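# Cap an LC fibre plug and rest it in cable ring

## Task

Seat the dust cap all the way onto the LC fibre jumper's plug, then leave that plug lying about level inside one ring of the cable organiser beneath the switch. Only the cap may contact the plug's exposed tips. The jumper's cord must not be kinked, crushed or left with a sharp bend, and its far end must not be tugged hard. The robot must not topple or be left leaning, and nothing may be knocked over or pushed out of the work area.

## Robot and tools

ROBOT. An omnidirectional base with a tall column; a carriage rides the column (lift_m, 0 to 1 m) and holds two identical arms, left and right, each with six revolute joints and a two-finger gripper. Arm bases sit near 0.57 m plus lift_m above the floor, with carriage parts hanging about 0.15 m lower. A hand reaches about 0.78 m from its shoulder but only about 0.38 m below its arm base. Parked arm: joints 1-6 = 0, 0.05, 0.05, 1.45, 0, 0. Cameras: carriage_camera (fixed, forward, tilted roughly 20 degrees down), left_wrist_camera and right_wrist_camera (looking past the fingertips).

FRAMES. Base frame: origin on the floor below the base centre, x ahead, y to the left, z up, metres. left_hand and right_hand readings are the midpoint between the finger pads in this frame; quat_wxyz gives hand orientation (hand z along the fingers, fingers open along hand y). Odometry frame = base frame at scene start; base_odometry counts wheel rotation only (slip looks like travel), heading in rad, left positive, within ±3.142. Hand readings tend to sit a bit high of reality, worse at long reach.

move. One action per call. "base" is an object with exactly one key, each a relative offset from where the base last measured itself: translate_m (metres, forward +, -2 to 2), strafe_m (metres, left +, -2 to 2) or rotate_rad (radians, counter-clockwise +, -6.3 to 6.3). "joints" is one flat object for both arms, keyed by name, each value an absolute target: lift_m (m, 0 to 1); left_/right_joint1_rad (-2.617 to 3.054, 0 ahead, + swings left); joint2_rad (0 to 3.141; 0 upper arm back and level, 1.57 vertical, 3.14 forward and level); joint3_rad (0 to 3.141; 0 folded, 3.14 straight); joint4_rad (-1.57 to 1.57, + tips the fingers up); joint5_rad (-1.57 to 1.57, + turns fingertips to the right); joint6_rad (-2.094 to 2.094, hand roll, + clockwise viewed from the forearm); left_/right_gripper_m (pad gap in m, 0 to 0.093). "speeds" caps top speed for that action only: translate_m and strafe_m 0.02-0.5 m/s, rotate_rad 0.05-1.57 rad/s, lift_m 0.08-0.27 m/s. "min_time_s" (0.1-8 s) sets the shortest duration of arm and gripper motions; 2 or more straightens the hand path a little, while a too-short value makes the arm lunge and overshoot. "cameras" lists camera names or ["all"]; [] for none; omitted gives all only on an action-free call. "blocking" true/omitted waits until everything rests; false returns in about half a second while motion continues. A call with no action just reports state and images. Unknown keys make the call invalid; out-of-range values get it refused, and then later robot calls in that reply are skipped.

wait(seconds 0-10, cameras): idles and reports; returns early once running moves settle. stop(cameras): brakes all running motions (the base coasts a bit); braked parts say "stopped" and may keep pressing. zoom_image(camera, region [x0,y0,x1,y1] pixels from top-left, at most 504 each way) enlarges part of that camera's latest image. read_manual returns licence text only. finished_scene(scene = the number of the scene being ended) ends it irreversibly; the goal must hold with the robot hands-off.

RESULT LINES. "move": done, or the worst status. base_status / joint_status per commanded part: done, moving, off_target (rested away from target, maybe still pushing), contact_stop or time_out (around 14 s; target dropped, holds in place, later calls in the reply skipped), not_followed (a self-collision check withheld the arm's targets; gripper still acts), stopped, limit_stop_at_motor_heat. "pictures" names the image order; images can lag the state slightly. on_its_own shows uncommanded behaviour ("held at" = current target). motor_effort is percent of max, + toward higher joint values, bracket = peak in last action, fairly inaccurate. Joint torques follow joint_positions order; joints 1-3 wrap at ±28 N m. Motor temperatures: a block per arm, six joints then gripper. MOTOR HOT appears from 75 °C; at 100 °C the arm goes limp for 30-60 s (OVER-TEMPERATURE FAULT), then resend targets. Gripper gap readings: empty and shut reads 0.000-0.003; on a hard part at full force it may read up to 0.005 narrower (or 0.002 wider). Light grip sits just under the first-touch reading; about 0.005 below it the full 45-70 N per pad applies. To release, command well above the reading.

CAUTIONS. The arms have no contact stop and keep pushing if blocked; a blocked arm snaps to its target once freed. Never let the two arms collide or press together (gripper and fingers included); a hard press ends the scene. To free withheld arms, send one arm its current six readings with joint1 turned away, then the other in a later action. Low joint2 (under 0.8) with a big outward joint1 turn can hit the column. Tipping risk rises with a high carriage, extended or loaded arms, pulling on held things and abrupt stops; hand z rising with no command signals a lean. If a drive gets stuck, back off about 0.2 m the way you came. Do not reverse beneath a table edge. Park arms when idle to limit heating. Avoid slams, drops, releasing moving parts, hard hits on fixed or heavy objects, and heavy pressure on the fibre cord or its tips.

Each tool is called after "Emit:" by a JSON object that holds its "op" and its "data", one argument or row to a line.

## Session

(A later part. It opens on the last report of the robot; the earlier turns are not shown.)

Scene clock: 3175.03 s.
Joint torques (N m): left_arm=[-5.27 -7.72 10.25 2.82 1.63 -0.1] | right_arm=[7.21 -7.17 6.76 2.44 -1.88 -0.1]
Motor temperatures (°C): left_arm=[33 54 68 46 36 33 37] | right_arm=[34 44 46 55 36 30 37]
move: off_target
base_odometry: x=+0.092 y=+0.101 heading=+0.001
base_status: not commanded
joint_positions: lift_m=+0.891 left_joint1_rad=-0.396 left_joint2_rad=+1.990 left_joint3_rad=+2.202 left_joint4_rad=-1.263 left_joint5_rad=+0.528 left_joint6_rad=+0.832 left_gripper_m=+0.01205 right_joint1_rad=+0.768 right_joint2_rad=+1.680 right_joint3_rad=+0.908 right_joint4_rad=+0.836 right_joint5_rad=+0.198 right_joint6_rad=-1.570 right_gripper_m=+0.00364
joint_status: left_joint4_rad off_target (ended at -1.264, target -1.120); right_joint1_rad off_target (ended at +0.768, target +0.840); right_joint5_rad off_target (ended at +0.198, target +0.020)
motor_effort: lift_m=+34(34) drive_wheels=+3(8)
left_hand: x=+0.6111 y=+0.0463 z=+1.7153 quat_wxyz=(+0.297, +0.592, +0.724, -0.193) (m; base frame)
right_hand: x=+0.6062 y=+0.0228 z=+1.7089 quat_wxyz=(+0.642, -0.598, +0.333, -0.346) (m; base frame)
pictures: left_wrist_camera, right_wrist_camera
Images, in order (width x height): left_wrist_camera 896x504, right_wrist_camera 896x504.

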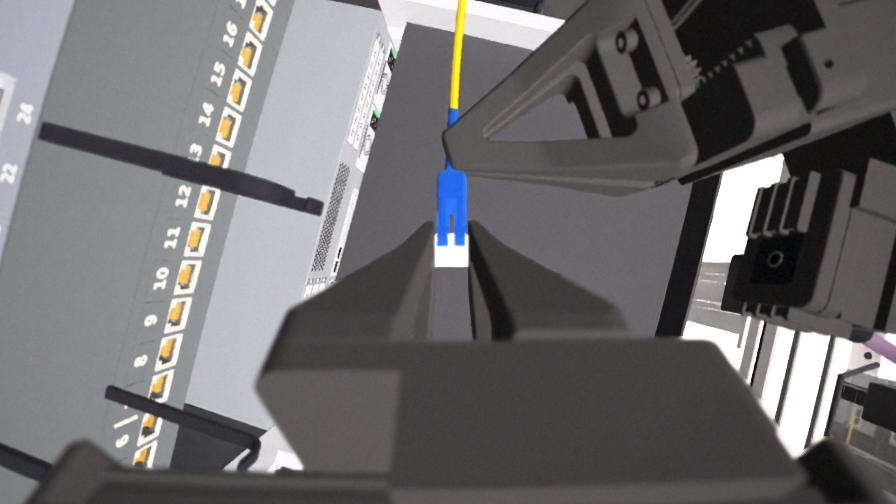

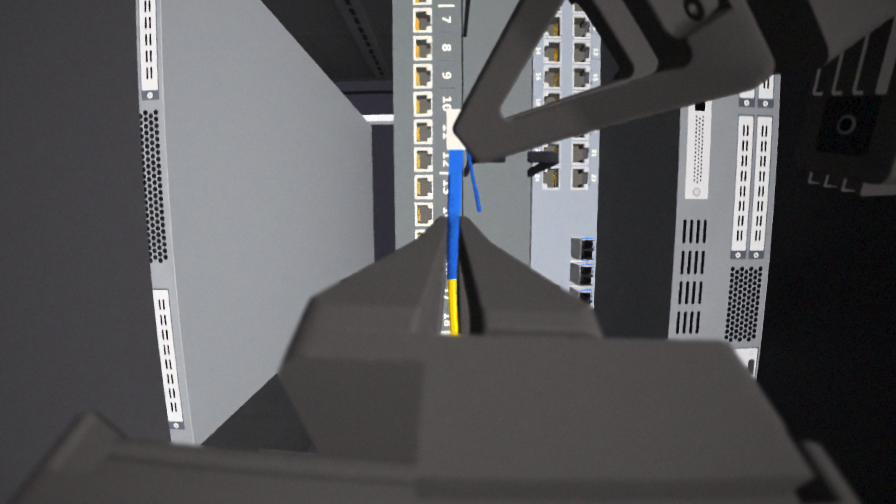

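Emit:
{"op": "move", "data": {
  "cameras": [],
  "joints": {"left_joint6_rad": 0.89},
  "min_time_s": 1
}}

Emit:
{"op": "zoom_image", "data": {
  "camera": "left_wrist_camera",
  "region": [420, 190, 485, 270]
}}

Emit:
{"op": "move", "data": {
  "cameras": ["left_wrist_camera", "right_wrist_camera"],
  "joints": {"left_joint6_rad": 0.93},
  "min_time_s": 1
}}

Emit:
{"op": "zoom_image", "data": {
  "camera": "left_wrist_camera",
  "region": [420, 190, 485, 270]
}}

Scene clock: 3340.17 s.
Joint torques (N m): left_arm=[-5.24 -7.71 10.28 2.78 1.63 0.12] | right_arm=[7.21 -7.2 6.76 2.43 -1.91 -0.11]
Motor temperatures (°C): left_arm=[34 54 69 60 39 33 37] | right_arm=[36 44 47 57 40 30 37]
move: done
base_odometry: x=+0.092 y=+0.101 heading=+0.001
base_status: not commanded
joint_positions: lift_m=+0.891 left_joint1_rad=-0.396 left_joint2_rad=+1.990 left_joint3_rad=+2.202 left_joint4_rad=-1.261 left_joint5_rad=+0.528 left_joint6_rad=+0.878 left_gripper_m=+0.01205 right_joint1_rad=+0.768 right_joint2_rad=+1.680 right_joint3_rad=+0.908 right_joint4_rad=+0.837 right_joint5_rad=+0.200 right_joint6_rad=-1.570 right_gripper_m=+0.00364
joint_status: all done
motor_effort: lift_m=+34(34) drive_wheels=+6(7)
left_hand: x=+0.6115 y=+0.0461 z=+1.7156 quat_wxyz=(+0.302, +0.609, +0.710, -0.185) (m; base frame)
right_hand: x=+0.6064 y=+0.0225 z=+1.7092 quat_wxyz=(+0.642, -0.597, +0.333, -0.346) (m; base frame)
pictures: none
No camera images: "cameras" was empty.

Scaled by 6.300 from the camera's 896x504 image, which has a finer 1280x720 frame.
This view is cut from an older image: the scene may have changed since it was taken.

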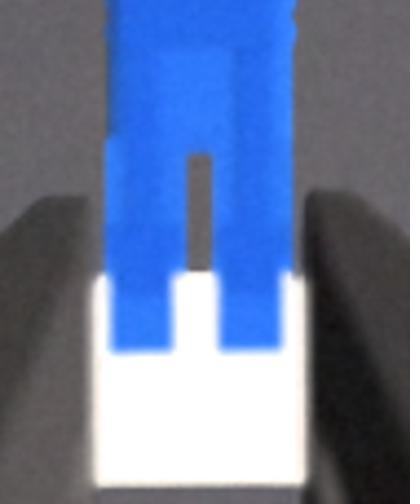

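Scene clock: 3341.47 s.
Joint torques (N m): left_arm=[-5.26 -7.71 10.25 2.78 1.64 0.14] | right_arm=[7.24 -7.16 6.76 2.42 -1.92 -0.1]
Motor temperatures (°C): left_arm=[34 54 69 60 39 33 37] | right_arm=[36 44 47 57 40 30 37]
move: done
base_odometry: x=+0.092 y=+0.101 heading=+0.001
base_status: not commanded
joint_positions: lift_m=+0.891 left_joint1_rad=-0.396 left_joint2_rad=+1.990 left_joint3_rad=+2.202 left_joint4_rad=-1.259 left_joint5_rad=+0.528 left_joint6_rad=+0.916 left_gripper_m=+0.01205 right_joint1_rad=+0.768 right_joint2_rad=+1.680 right_joint3_rad=+0.908 right_joint4_rad=+0.838 right_joint5_rad=+0.201 right_joint6_rad=-1.570 right_gripper_m=+0.00364
joint_status: all done
motor_effort: lift_m=+34(34) drive_wheels=+2(6)
left_hand: x=+0.6118 y=+0.0461 z=+1.7158 quat_wxyz=(+0.306, +0.622, +0.698, -0.179) (m; base frame)
right_hand: x=+0.6065 y=+0.0223 z=+1.7093 quat_wxyz=(+0.642, -0.597, +0.333, -0.347) (m; base frame)
pictures: left_wrist_camera, right_wrist_camera
Images, in order (width x height): left_wrist_camera 896x504, right_wrist_camera 896x504.

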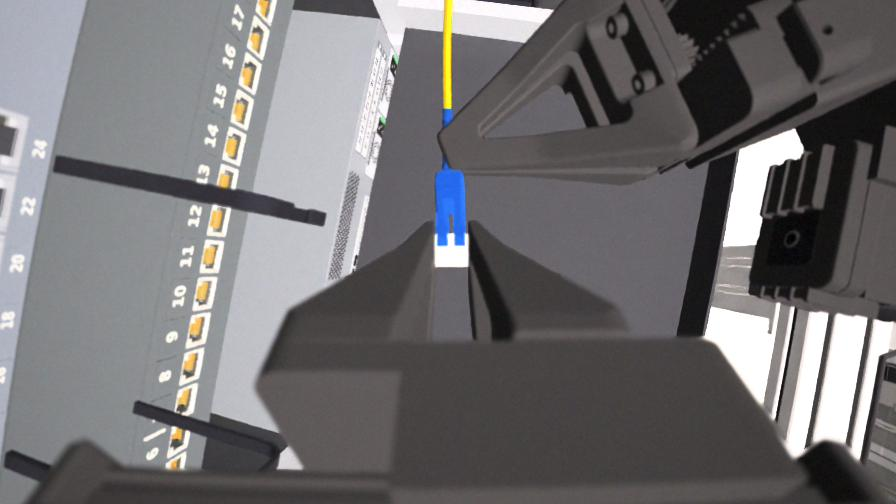

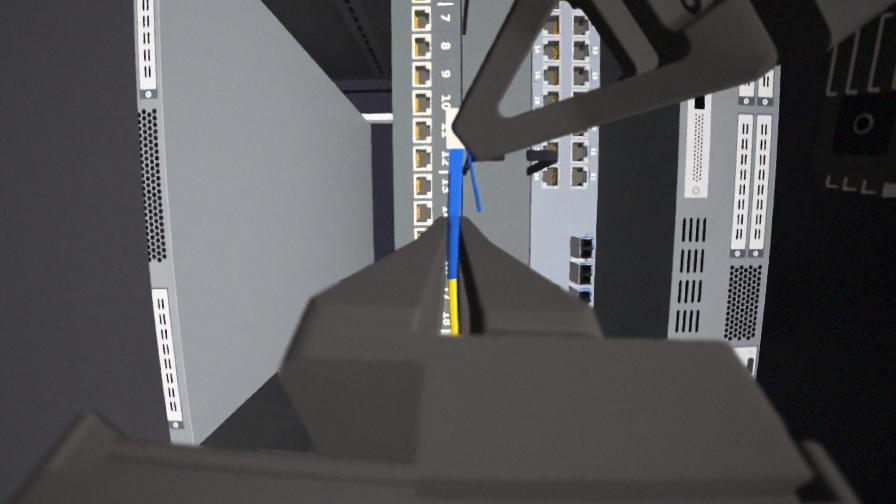

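Scaled by 6.300 from the camera's 896x504 image, which has a finer 1280x720 frame.

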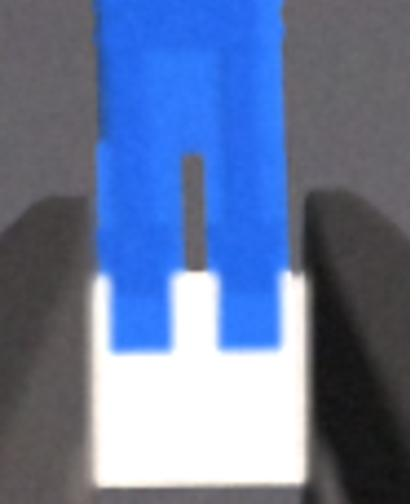

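Emit:
{"op": "move", "data": {
  "cameras": ["left_wrist_camera", "right_wrist_camera"],
  "joints": {"left_joint6_rad": 0.84, "left_joint1_rad": -0.495, "left_joint4_rad": -1.03, "left_joint5_rad": 0.745, "right_joint1_rad": 0.886, "right_joint5_rad": -0.12},
  "min_time_s": 3
}}

Emit:
{"op": "zoom_image", "data": {
  "camera": "left_wrist_camera",
  "region": [420, 190, 485, 270]
}}

Emit:
{"op": "zoom_image", "data": {
  "camera": "right_wrist_camera",
  "region": [425, 100, 505, 200]
}}

Scene clock: 3371.93 s.
Joint torques (N m): left_arm=[-7.76 -7.72 10.28 3.71 2.3 -0.13] | right_arm=[11.51 -7.17 6.76 2.42 -3.4 -0.11]
Motor temperatures (°C): left_arm=[35 54 69 61 40 33 37] | right_arm=[36 44 47 56 41 30 37]
move: off_target
base_odometry: x=+0.092 y=+0.101 heading=+0.001
base_status: not commanded
joint_positions: lift_m=+0.891 left_joint1_rad=-0.398 left_joint2_rad=+1.990 left_joint3_rad=+2.202 left_joint4_rad=-1.255 left_joint5_rad=+0.531 left_joint6_rad=+0.855 left_gripper_m=+0.01205 right_joint1_rad=+0.771 right_joint2_rad=+1.680 right_joint3_rad=+0.908 right_joint4_rad=+0.838 right_joint5_rad=+0.200 right_joint6_rad=-1.570 right_gripper_m=+0.00364
joint_status: left_joint1_rad off_target (ended at -0.398, target -0.495); left_joint4_rad off_target (ended at -1.255, target -1.030); left_joint5_rad off_target (ended at +0.531, target +0.745); right_joint1_rad off_target (ended at +0.771, target +0.886); right_joint5_rad off_target (ended at +0.200, target -0.120); the others done
motor_effort: lift_m=+34(34) drive_wheels=+2(7)
left_hand: x=+0.6116 y=+0.0445 z=+1.7164 quat_wxyz=(+0.302, +0.602, +0.715, -0.190) (m; base frame)
right_hand: x=+0.6053 y=+0.0238 z=+1.7093 quat_wxyz=(+0.643, -0.598, +0.332, -0.345) (m; base frame)
pictures: left_wrist_camera, right_wrist_camera
Images, in order (width x height): left_wrist_camera 896x504, right_wrist_camera 896x504.

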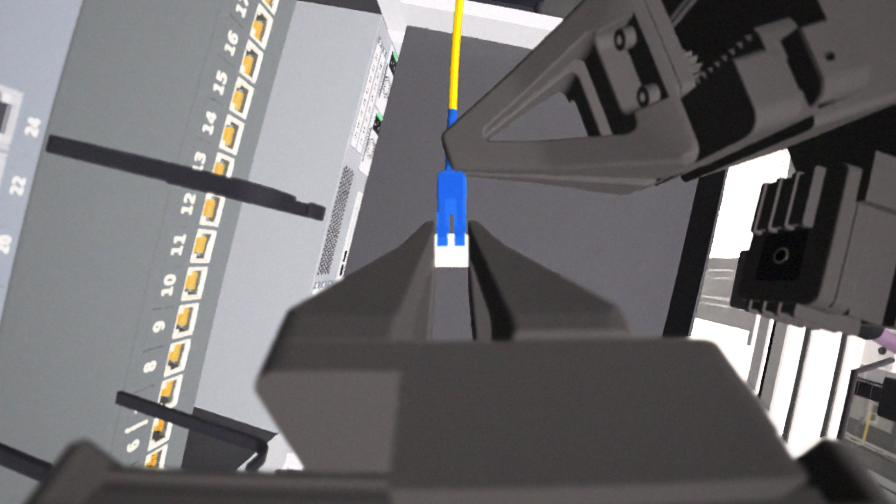

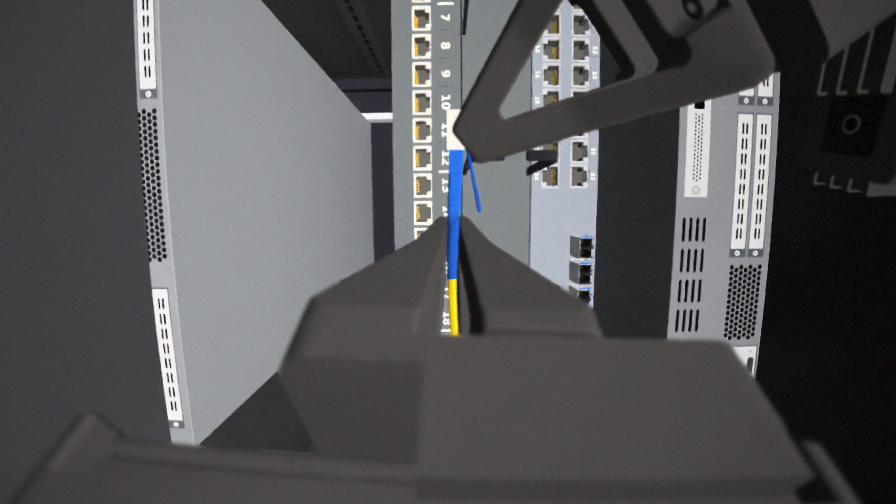

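Scaled by 6.300 from the camera's 896x504 image, which has a finer 1280x720 frame.

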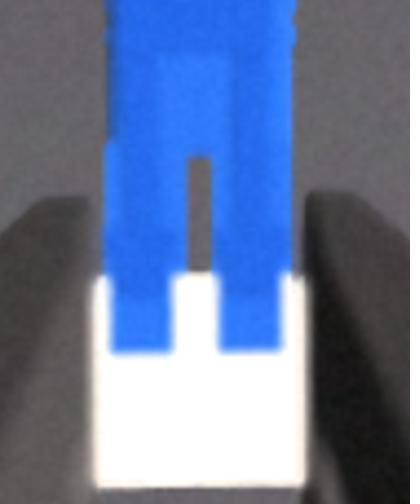

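Scaled by 5.040 from the camera's 896x504 image, which has a finer 1280x720 frame.

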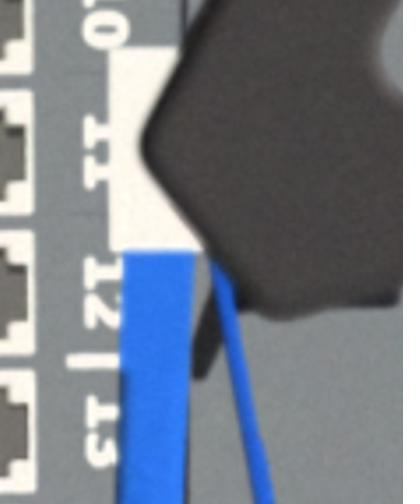

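Emit:
{"op": "move", "data": {
  "cameras": [],
  "joints": {"left_joint1_rad": -0.402, "left_joint4_rad": -1.241, "left_joint5_rad": 0.531, "left_joint6_rad": 0.852, "right_joint1_rad": 0.777, "right_joint5_rad": 0.197},
  "min_time_s": 3
}}

Emit:
{"op": "move", "data": {
  "cameras": ["left_wrist_camera", "right_wrist_camera"],
  "joints": {"left_gripper_m": 0.03},
  "min_time_s": 2
}}

Emit:
{"op": "zoom_image", "data": {
  "camera": "left_wrist_camera",
  "region": [400, 170, 500, 270]
}}

Emit:
{"op": "zoom_image", "data": {
  "camera": "right_wrist_camera",
  "region": [415, 90, 515, 190]
}}

Scene clock: 3392.53 s.
Joint torques (N m): left_arm=[-0.23 -7.72 10.3 1.46 0.5 -0.03] | right_arm=[0.58 -7.17 6.75 2.43 -0.32 -0.1]
Motor temperatures (°C): left_arm=[36 54 69 63 42 33 37] | right_arm=[39 44 47 56 46 30 37]
move: off_target
base_odometry: x=+0.092 y=+0.101 heading=+0.001
base_status: not commanded
joint_positions: lift_m=+0.891 left_joint1_rad=-0.398 left_joint2_rad=+1.990 left_joint3_rad=+2.202 left_joint4_rad=-1.262 left_joint5_rad=+0.512 left_joint6_rad=+0.855 left_gripper_m=+0.01205 right_joint1_rad=+0.771 right_joint2_rad=+1.680 right_joint3_rad=+0.908 right_joint4_rad=+0.837 right_joint5_rad=+0.227 right_joint6_rad=-1.570 right_gripper_m=+0.00364
joint_status: right_joint5_rad off_target (ended at +0.227, target +0.197); the others done
motor_effort: lift_m=+34(34) drive_wheels=+7(7)
left_hand: x=+0.6123 y=+0.0474 z=+1.7142 quat_wxyz=(+0.298, +0.601, +0.719, -0.182) (m; base frame)
right_hand: x=+0.6078 y=+0.0198 z=+1.7090 quat_wxyz=(+0.638, -0.593, +0.341, -0.353) (m; base frame)
pictures: none
No camera images: "cameras" was empty.

Scene clock: 3394.83 s.
Joint torques (N m): left_arm=[-0.21 -7.73 10.3 1.39 0.45 -0.02] | right_arm=[0.58 -7.19 6.75 2.43 -0.11 -0.1]
Motor temperatures (°C): left_arm=[36 54 69 61 42 33 36] | right_arm=[38 44 47 56 45 30 37]
move: done
base_odometry: x=+0.092 y=+0.101 heading=+0.001
base_status: not commanded
joint_positions: lift_m=+0.891 left_joint1_rad=-0.398 left_joint2_rad=+1.990 left_joint3_rad=+2.202 left_joint4_rad=-1.254 left_joint5_rad=+0.518 left_joint6_rad=+0.855 left_gripper_m=+0.02989 right_joint1_rad=+0.771 right_joint2_rad=+1.680 right_joint3_rad=+0.908 right_joint4_rad=+0.837 right_joint5_rad=+0.207 right_joint6_rad=-1.570 right_gripper_m=+0.00364
joint_status: all done
motor_effort: lift_m=+34(34) drive_wheels=+2(8)
left_hand: x=+0.6130 y=+0.0460 z=+1.7156 quat_wxyz=(+0.302, +0.601, +0.717, -0.184) (m; base frame)
right_hand: x=+0.6060 y=+0.0227 z=+1.7090 quat_wxyz=(+0.641, -0.597, +0.335, -0.347) (m; base frame)
pictures: left_wrist_camera, right_wrist_camera
Images, in order (width x height): left_wrist_camera 896x504, right_wrist_camera 896x504.

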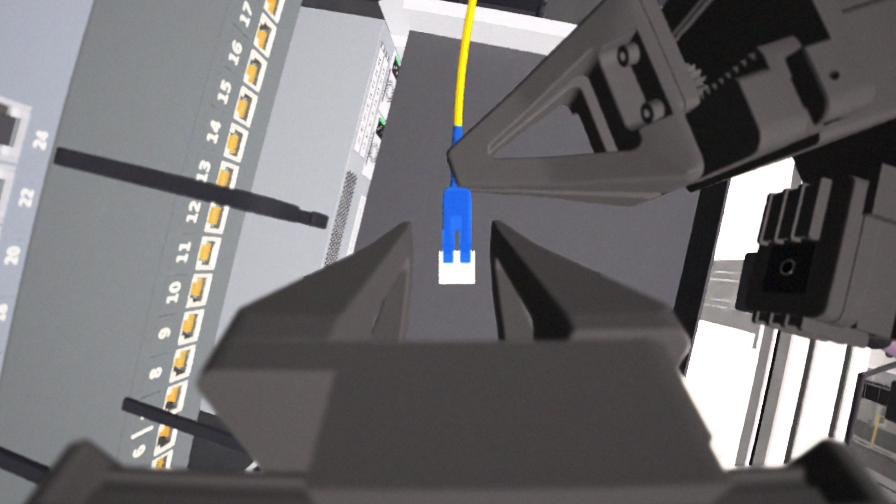

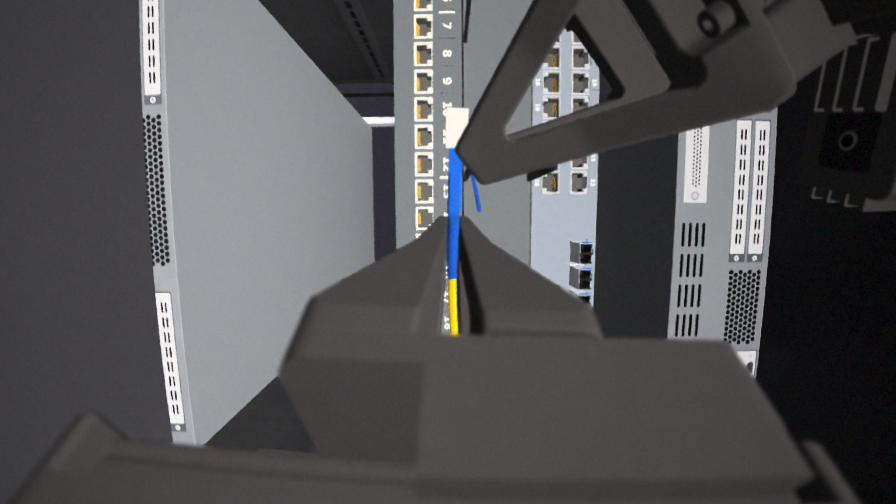

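Scaled by 5.040 from the camera's 896x504 image, which has a finer 1280x720 frame.

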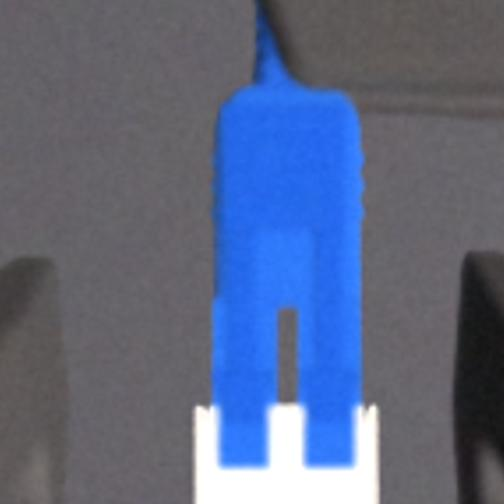

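Scaled by 5.040 from the camera's 896x504 image, which has a finer 1280x720 frame.

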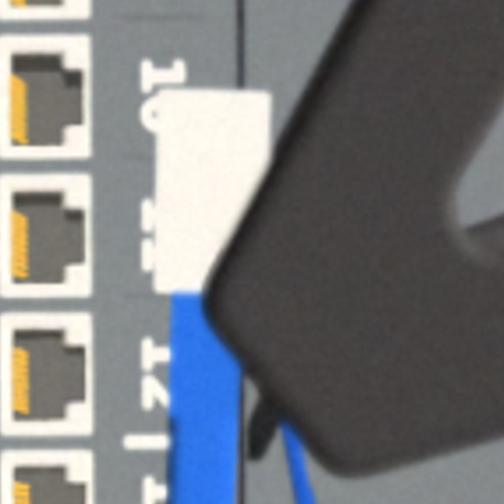

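Emit:
{"op": "zoom_image", "data": {
  "camera": "left_wrist_camera",
  "region": [438, 222, 478, 262]
}}

Emit:
{"op": "zoom_image", "data": {
  "camera": "left_wrist_camera",
  "region": [436, 182, 480, 226]
}}

Scaled by 12.600 from the camera's 896x504 image, which has a finer 1280x720 frame.

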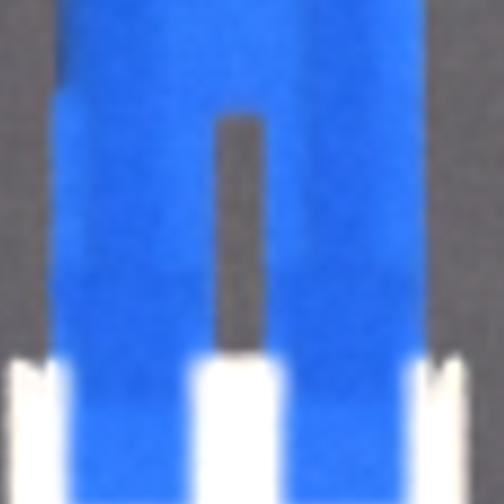

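Scaled by 11.455 from the camera's 896x504 image, which has a finer 1280x720 frame.

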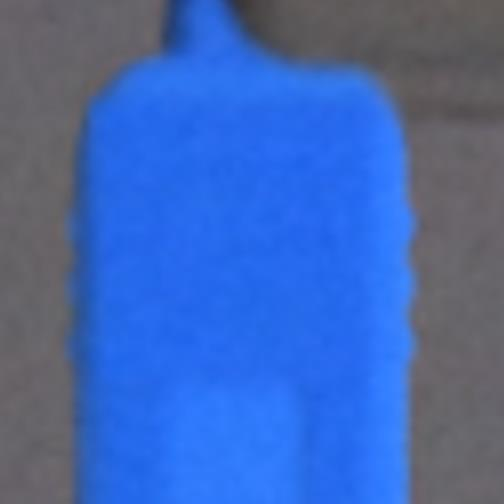

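Emit:
{"op": "move", "data": {
  "cameras": [],
  "joints": {"left_gripper_m": 0.05}
}}

Emit:
{"op": "move", "data": {
  "cameras": ["left_wrist_camera", "right_wrist_camera"],
  "joints": {"left_joint1_rad": -0.310, "left_joint5_rad": 0.612, "left_joint2_rad": 1.879, "left_joint3_rad": 2.0735},
  "min_time_s": 2.5
}}

Emit:
{"op": "zoom_image", "data": {
  "camera": "right_wrist_camera",
  "region": [415, 90, 515, 190]
}}

Scene clock: 3468.13 s.
Joint torques (N m): left_arm=[-0.24 -7.75 10.3 1.39 0.44 -0.01] | right_arm=[0.55 -7.19 6.76 2.43 -0.11 -0.11]
Motor temperatures (°C): left_arm=[32 54 69 50 35 33 35] | right_arm=[34 44 47 56 36 30 37]
move: done
base_odometry: x=+0.092 y=+0.101 heading=+0.001
base_status: not commanded
joint_positions: lift_m=+0.891 left_joint1_rad=-0.398 left_joint2_rad=+1.990 left_joint3_rad=+2.202 left_joint4_rad=-1.254 left_joint5_rad=+0.518 left_joint6_rad=+0.855 left_gripper_m=+0.04986 right_joint1_rad=+0.771 right_joint2_rad=+1.680 right_joint3_rad=+0.908 right_joint4_rad=+0.837 right_joint5_rad=+0.207 right_joint6_rad=-1.570 right_gripper_m=+0.00364
joint_status: all done
motor_effort: lift_m=+34(34) drive_wheels=+3(8)
left_hand: x=+0.6131 y=+0.0460 z=+1.7156 quat_wxyz=(+0.302, +0.601, +0.717, -0.184) (m; base frame)
right_hand: x=+0.6060 y=+0.0227 z=+1.7090 quat_wxyz=(+0.641, -0.597, +0.335, -0.347) (m; base frame)
pictures: none
No camera images: "cameras" was empty.

Scene clock: 3470.93 s.
Joint torques (N m): left_arm=[0.66 -12.1 5.74 1.29 0.49 -0.01] | right_arm=[0.55 -7.19 6.76 2.44 -0.1 -0.1]
Motor temperatures (°C): left_arm=[32 55 69 50 35 33 35] | right_arm=[34 44 47 56 36 30 37]
move: done
base_odometry: x=+0.092 y=+0.101 heading=+0.001
base_status: not commanded
joint_positions: lift_m=+0.891 left_joint1_rad=-0.318 left_joint2_rad=+1.919 left_joint3_rad=+2.089 left_joint4_rad=-1.251 left_joint5_rad=+0.599 left_joint6_rad=+0.855 left_gripper_m=+0.04986 right_joint1_rad=+0.771 right_joint2_rad=+1.680 right_joint3_rad=+0.908 right_joint4_rad=+0.836 right_joint5_rad=+0.207 right_joint6_rad=-1.570 right_gripper_m=+0.00364
joint_status: all done
motor_effort: lift_m=+34(34) drive_wheels=+2(7)
left_hand: x=+0.6063 y=+0.0752 z=+1.7151 quat_wxyz=(+0.299, +0.572, +0.733, -0.214) (m; base frame)
right_hand: x=+0.6059 y=+0.0228 z=+1.7089 quat_wxyz=(+0.641, -0.597, +0.335, -0.347) (m; base frame)
pictures: left_wrist_camera, right_wrist_camera
Images, in order (width x height): left_wrist_camera 896x504, right_wrist_camera 896x504.

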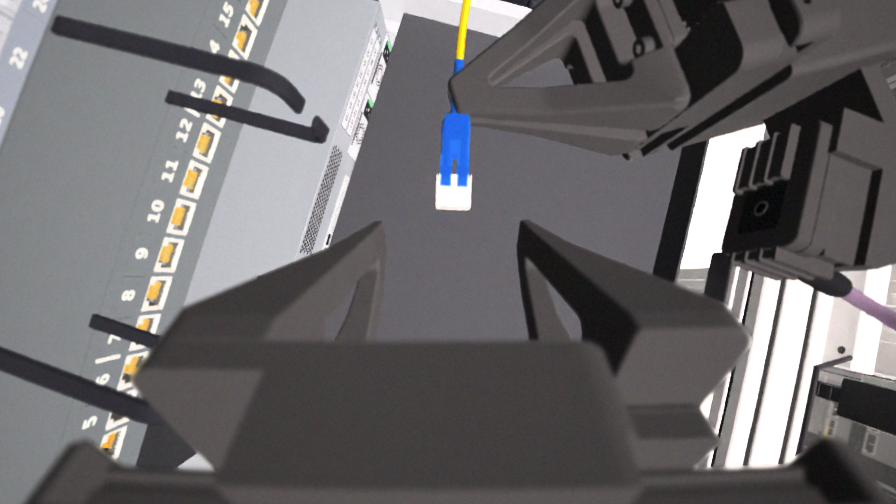

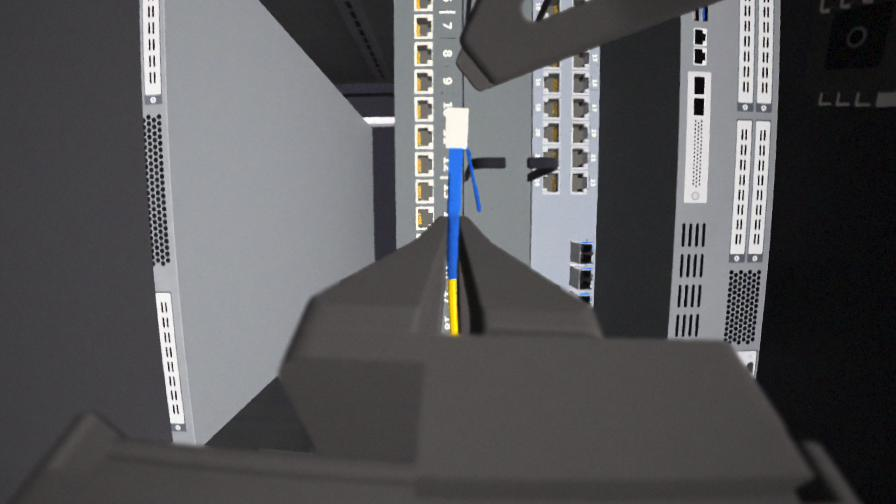

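Scaled by 5.040 from the camera's 896x504 image, which has a finer 1280x720 frame.

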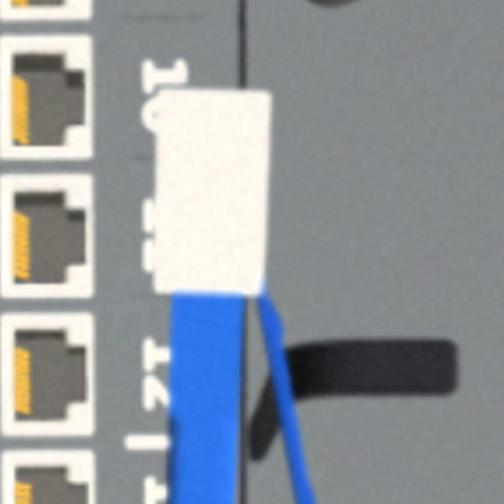

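Emit:
{"op": "move", "data": {
  "cameras": ["left_wrist_camera", "right_wrist_camera"],
  "joints": {"left_gripper_m": 0.0, "left_joint1_rad": -0.2833, "left_joint5_rad": 0.639, "left_joint2_rad": 1.866, "left_joint3_rad": 2.0175},
  "min_time_s": 2
}}

Scene clock: 3507.73 s.
Joint torques (N m): left_arm=[0.7 -12.1 5.78 1.2 0.51 0] | right_arm=[0.57 -7.19 6.75 2.45 -0.11 -0.1]
Motor temperatures (°C): left_arm=[31 58 63 48 33 33 34] | right_arm=[33 44 47 56 35 30 37]
move: done
base_odometry: x=+0.092 y=+0.101 heading=+0.001
base_status: not commanded
joint_positions: lift_m=+0.891 left_joint1_rad=-0.291 left_joint2_rad=+1.907 left_joint3_rad=+2.033 left_joint4_rad=-1.251 left_joint5_rad=+0.625 left_joint6_rad=+0.855 left_gripper_m=+0.00070 right_joint1_rad=+0.771 right_joint2_rad=+1.680 right_joint3_rad=+0.908 right_joint4_rad=+0.836 right_joint5_rad=+0.207 right_joint6_rad=-1.570 right_gripper_m=+0.00364
joint_status: all done
motor_effort: lift_m=+34(34) drive_wheels=+3(7)
left_hand: x=+0.6030 y=+0.0844 z=+1.7042 quat_wxyz=(+0.286, +0.560, +0.743, -0.230) (m; base frame)
right_hand: x=+0.6059 y=+0.0228 z=+1.7089 quat_wxyz=(+0.641, -0.597, +0.335, -0.347) (m; base frame)
pictures: left_wrist_camera, right_wrist_camera
Images, in order (width x height): left_wrist_camera 896x504, right_wrist_camera 896x504.

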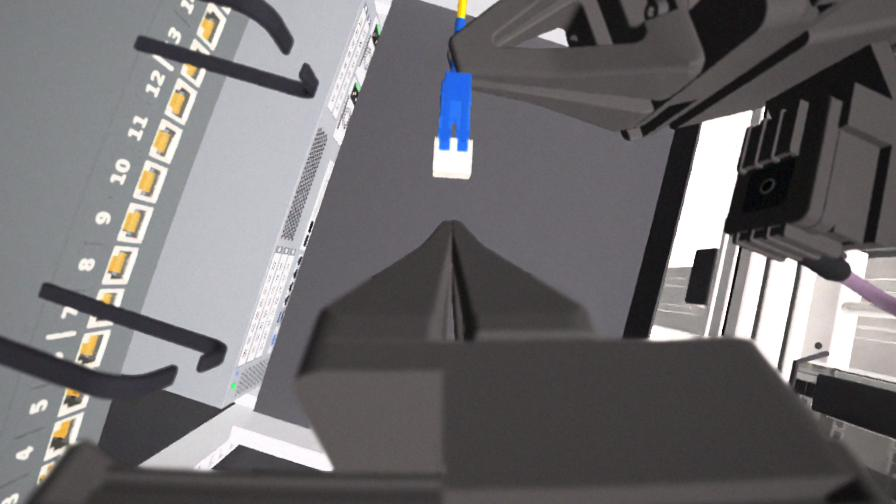

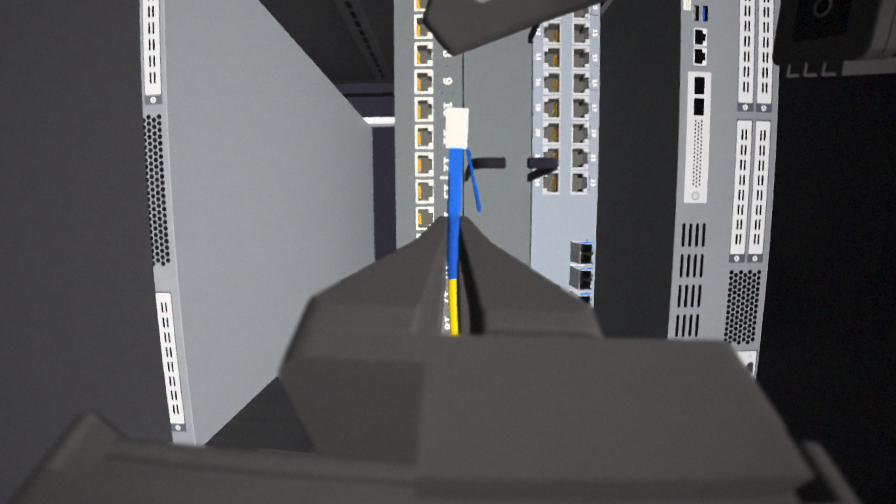

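Emit:
{"op": "move", "data": {
  "cameras": ["left_wrist_camera", "right_wrist_camera"],
  "joints": {"left_joint1_rad": -0.3364, "left_joint5_rad": 0.5746, "left_joint2_rad": 1.9535, "left_joint3_rad": 2.1268},
  "min_time_s": 2
}}

Emit:
{"op": "zoom_image", "data": {
  "camera": "right_wrist_camera",
  "region": [415, 60, 515, 160]
}}

Scene clock: 3515.87 s.
Joint torques (N m): left_arm=[-0.58 -7.76 10.25 1.26 0.25 -0.01] | right_arm=[0.58 -7.17 6.75 2.45 -0.11 -0.1]
Motor temperatures (°C): left_arm=[31 59 63 47 33 33 35] | right_arm=[33 44 47 56 35 30 37]
move: done
base_odometry: x=+0.092 y=+0.101 heading=+0.001
base_status: not commanded
joint_positions: lift_m=+0.891 left_joint1_rad=-0.329 left_joint2_rad=+1.938 left_joint3_rad=+2.091 left_joint4_rad=-1.251 left_joint5_rad=+0.587 left_joint6_rad=+0.855 left_gripper_m=+0.00070 right_joint1_rad=+0.771 right_joint2_rad=+1.680 right_joint3_rad=+0.908 right_joint4_rad=+0.836 right_joint5_rad=+0.207 right_joint6_rad=-1.570 right_gripper_m=+0.00364
joint_status: all done
motor_effort: lift_m=+34(34) drive_wheels=+4(10)
left_hand: x=+0.6077 y=+0.0712 z=+1.7069 quat_wxyz=(+0.290, +0.575, +0.734, -0.213) (m; base frame)
right_hand: x=+0.6059 y=+0.0228 z=+1.7089 quat_wxyz=(+0.641, -0.597, +0.335, -0.347) (m; base frame)
pictures: left_wrist_camera, right_wrist_camera
Images, in order (width x height): left_wrist_camera 896x504, right_wrist_camera 896x504.

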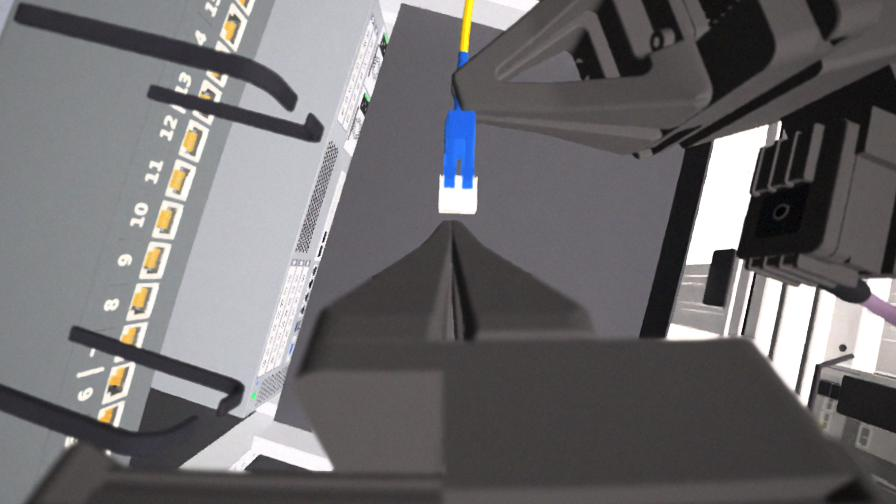

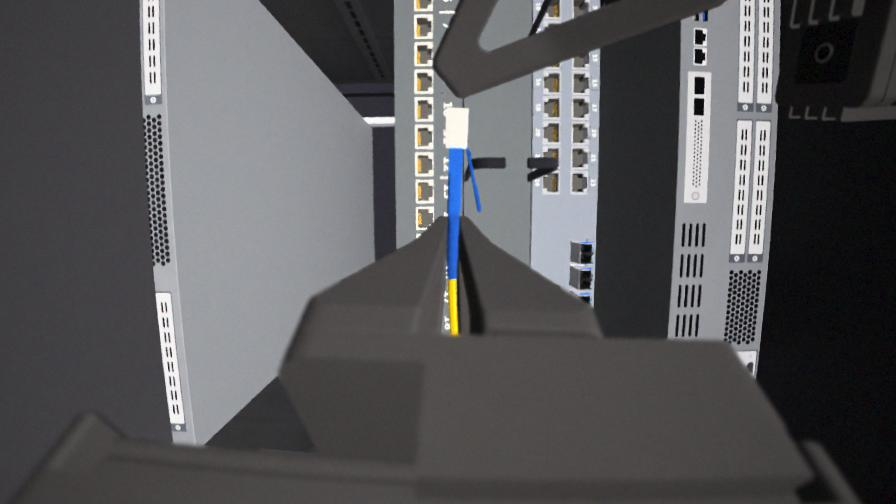

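Scaled by 5.040 from the camera's 896x504 image, which has a finer 1280x720 frame.

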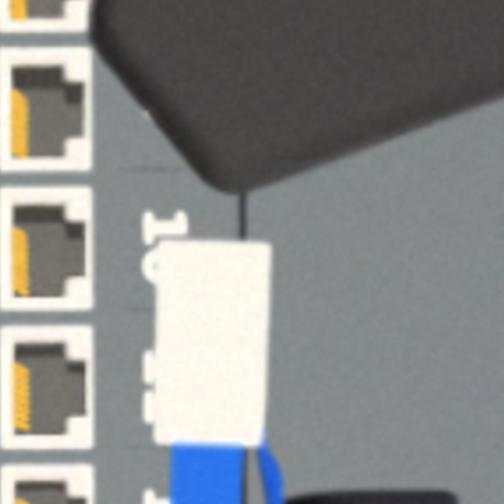

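Emit:
{"op": "move", "data": {
  "cameras": ["left_wrist_camera", "right_wrist_camera"],
  "joints": {"left_joint1_rad": -0.3568, "left_joint5_rad": 0.5542, "left_joint2_rad": 1.9612, "left_joint3_rad": 2.1419},
  "min_time_s": 2
}}

Emit:
{"op": "zoom_image", "data": {
  "camera": "right_wrist_camera",
  "region": [415, 60, 515, 160]
}}

Emit:
{"op": "zoom_image", "data": {
  "camera": "left_wrist_camera",
  "region": [405, 150, 505, 250]
}}

Scene clock: 3525.90 s.
Joint torques (N m): left_arm=[-0.84 -7.66 10.33 1.27 0.28 -0.01] | right_arm=[0.55 -7.2 6.75 2.47 -0.12 -0.11]
Motor temperatures (°C): left_arm=[31 59 63 47 33 33 35] | right_arm=[33 44 47 56 34 30 37]
move: done
base_odometry: x=+0.092 y=+0.101 heading=+0.001
base_status: not commanded
joint_positions: lift_m=+0.891 left_joint1_rad=-0.345 left_joint2_rad=+1.944 left_joint3_rad=+2.106 left_joint4_rad=-1.251 left_joint5_rad=+0.562 left_joint6_rad=+0.855 left_gripper_m=+0.00070 right_joint1_rad=+0.771 right_joint2_rad=+1.680 right_joint3_rad=+0.908 right_joint4_rad=+0.834 right_joint5_rad=+0.209 right_joint6_rad=-1.570 right_gripper_m=+0.00364
joint_status: all done
motor_effort: lift_m=+34(34) drive_wheels=+1(7)
left_hand: x=+0.6081 y=+0.0671 z=+1.7071 quat_wxyz=(+0.290, +0.582, +0.733, -0.203) (m; base frame)
right_hand: x=+0.6061 y=+0.0226 z=+1.7084 quat_wxyz=(+0.640, -0.598, +0.335, -0.348) (m; base frame)
pictures: left_wrist_camera, right_wrist_camera
Images, in order (width x height): left_wrist_camera 896x504, right_wrist_camera 896x504.

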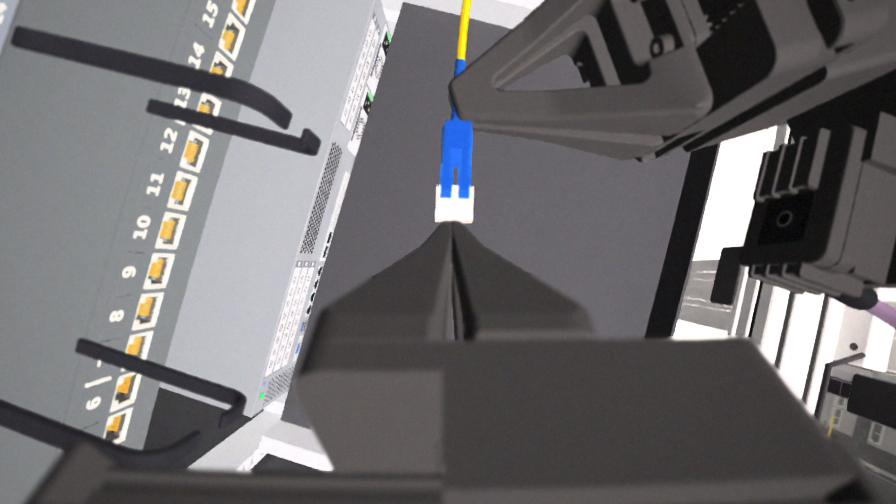

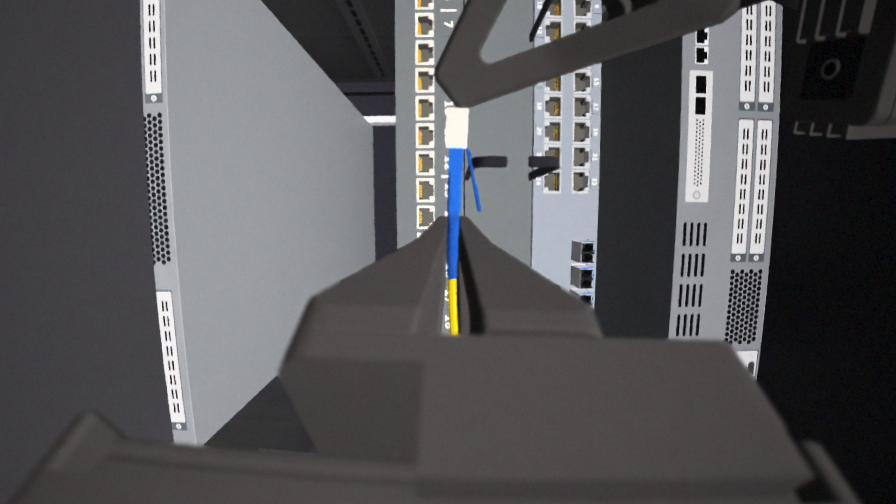

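Scaled by 5.040 from the camera's 896x504 image, which has a finer 1280x720 frame.

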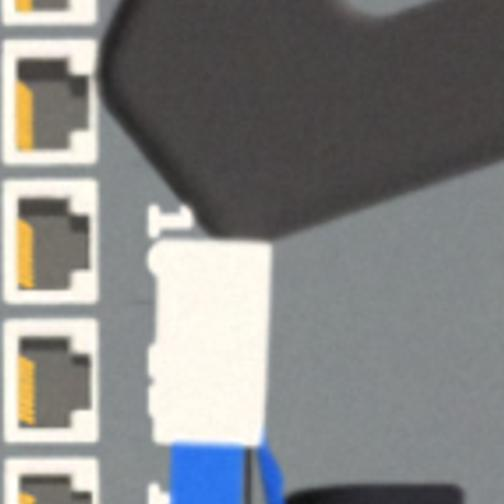

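Scaled by 5.040 from the camera's 896x504 image, which has a finer 1280x720 frame.

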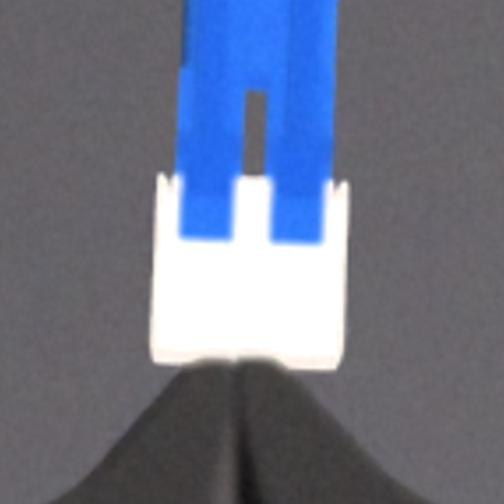

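Emit:
{"op": "move", "data": {
  "cameras": ["left_wrist_camera", "right_wrist_camera"],
  "joints": {"left_joint1_rad": -0.3728, "left_joint5_rad": 0.545, "left_joint2_rad": 1.9754, "left_joint3_rad": 2.1643, "right_joint5_rad": 0.165},
  "min_time_s": 2
}}

Emit:
{"op": "zoom_image", "data": {
  "camera": "right_wrist_camera",
  "region": [415, 60, 515, 160]
}}

Emit:
{"op": "zoom_image", "data": {
  "camera": "left_wrist_camera",
  "region": [405, 150, 505, 250]
}}

Scene clock: 3534.20 s.
Joint torques (N m): left_arm=[-1.39 -7.51 10.3 1.42 0.4 -0.02] | right_arm=[0.66 -7.2 6.75 2.53 -0.48 -0.11]
Motor temperatures (°C): left_arm=[31 58 65 47 33 33 35] | right_arm=[33 44 47 56 34 30 37]
move: off_target
base_odometry: x=+0.092 y=+0.101 heading=+0.001
base_status: not commanded
joint_positions: lift_m=+0.891 left_joint1_rad=-0.355 left_joint2_rad=+1.956 left_joint3_rad=+2.127 left_joint4_rad=-1.264 left_joint5_rad=+0.539 left_joint6_rad=+0.855 left_gripper_m=+0.00070 right_joint1_rad=+0.770 right_joint2_rad=+1.680 right_joint3_rad=+0.908 right_joint4_rad=+0.829 right_joint5_rad=+0.210 right_joint6_rad=-1.570 right_gripper_m=+0.00364
joint_status: right_joint5_rad off_target (ended at +0.210, target +0.165); the others done
motor_effort: lift_m=+34(35) drive_wheels=+3(7)
left_hand: x=+0.6090 y=+0.0657 z=+1.7059 quat_wxyz=(+0.285, +0.584, +0.734, -0.194) (m; base frame)
right_hand: x=+0.6065 y=+0.0221 z=+1.7072 quat_wxyz=(+0.638, -0.599, +0.336, -0.348) (m; base frame)
pictures: left_wrist_camera, right_wrist_camera
Images, in order (width x height): left_wrist_camera 896x504, right_wrist_camera 896x504.

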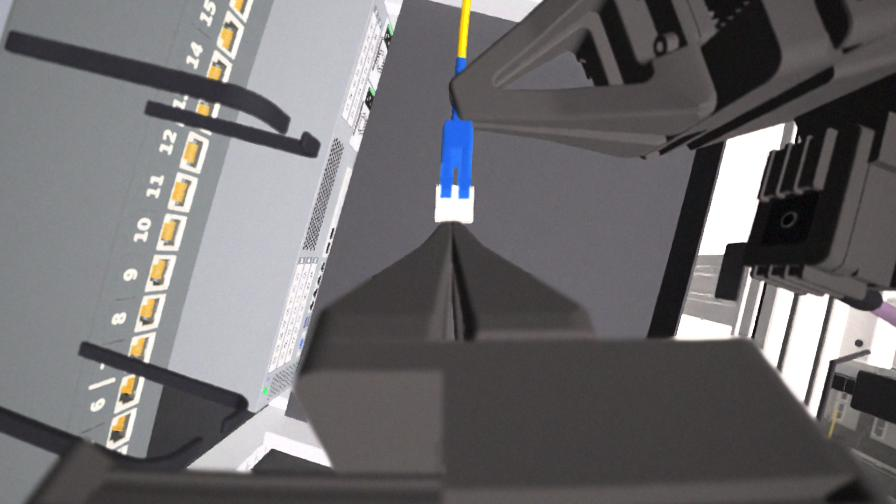

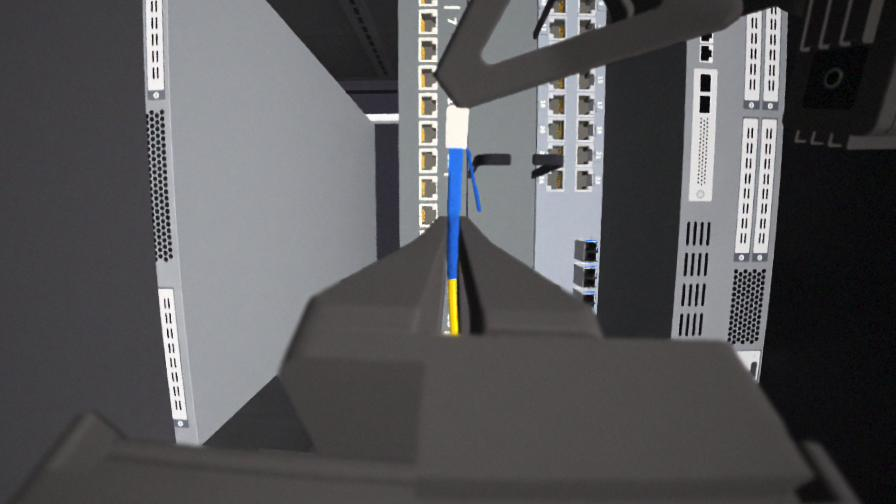

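Scaled by 5.040 from the camera's 896x504 image, which has a finer 1280x720 frame.

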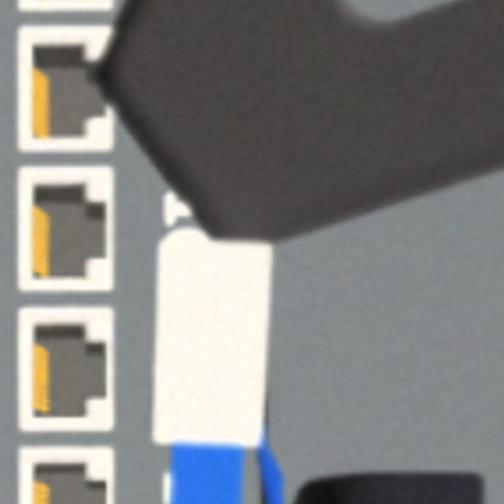

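Scaled by 5.040 from the camera's 896x504 image, which has a finer 1280x720 frame.

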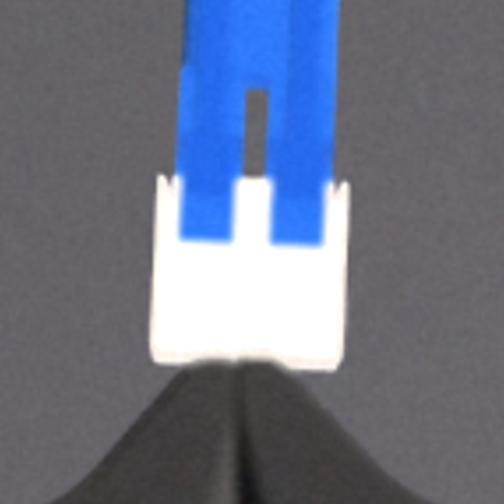

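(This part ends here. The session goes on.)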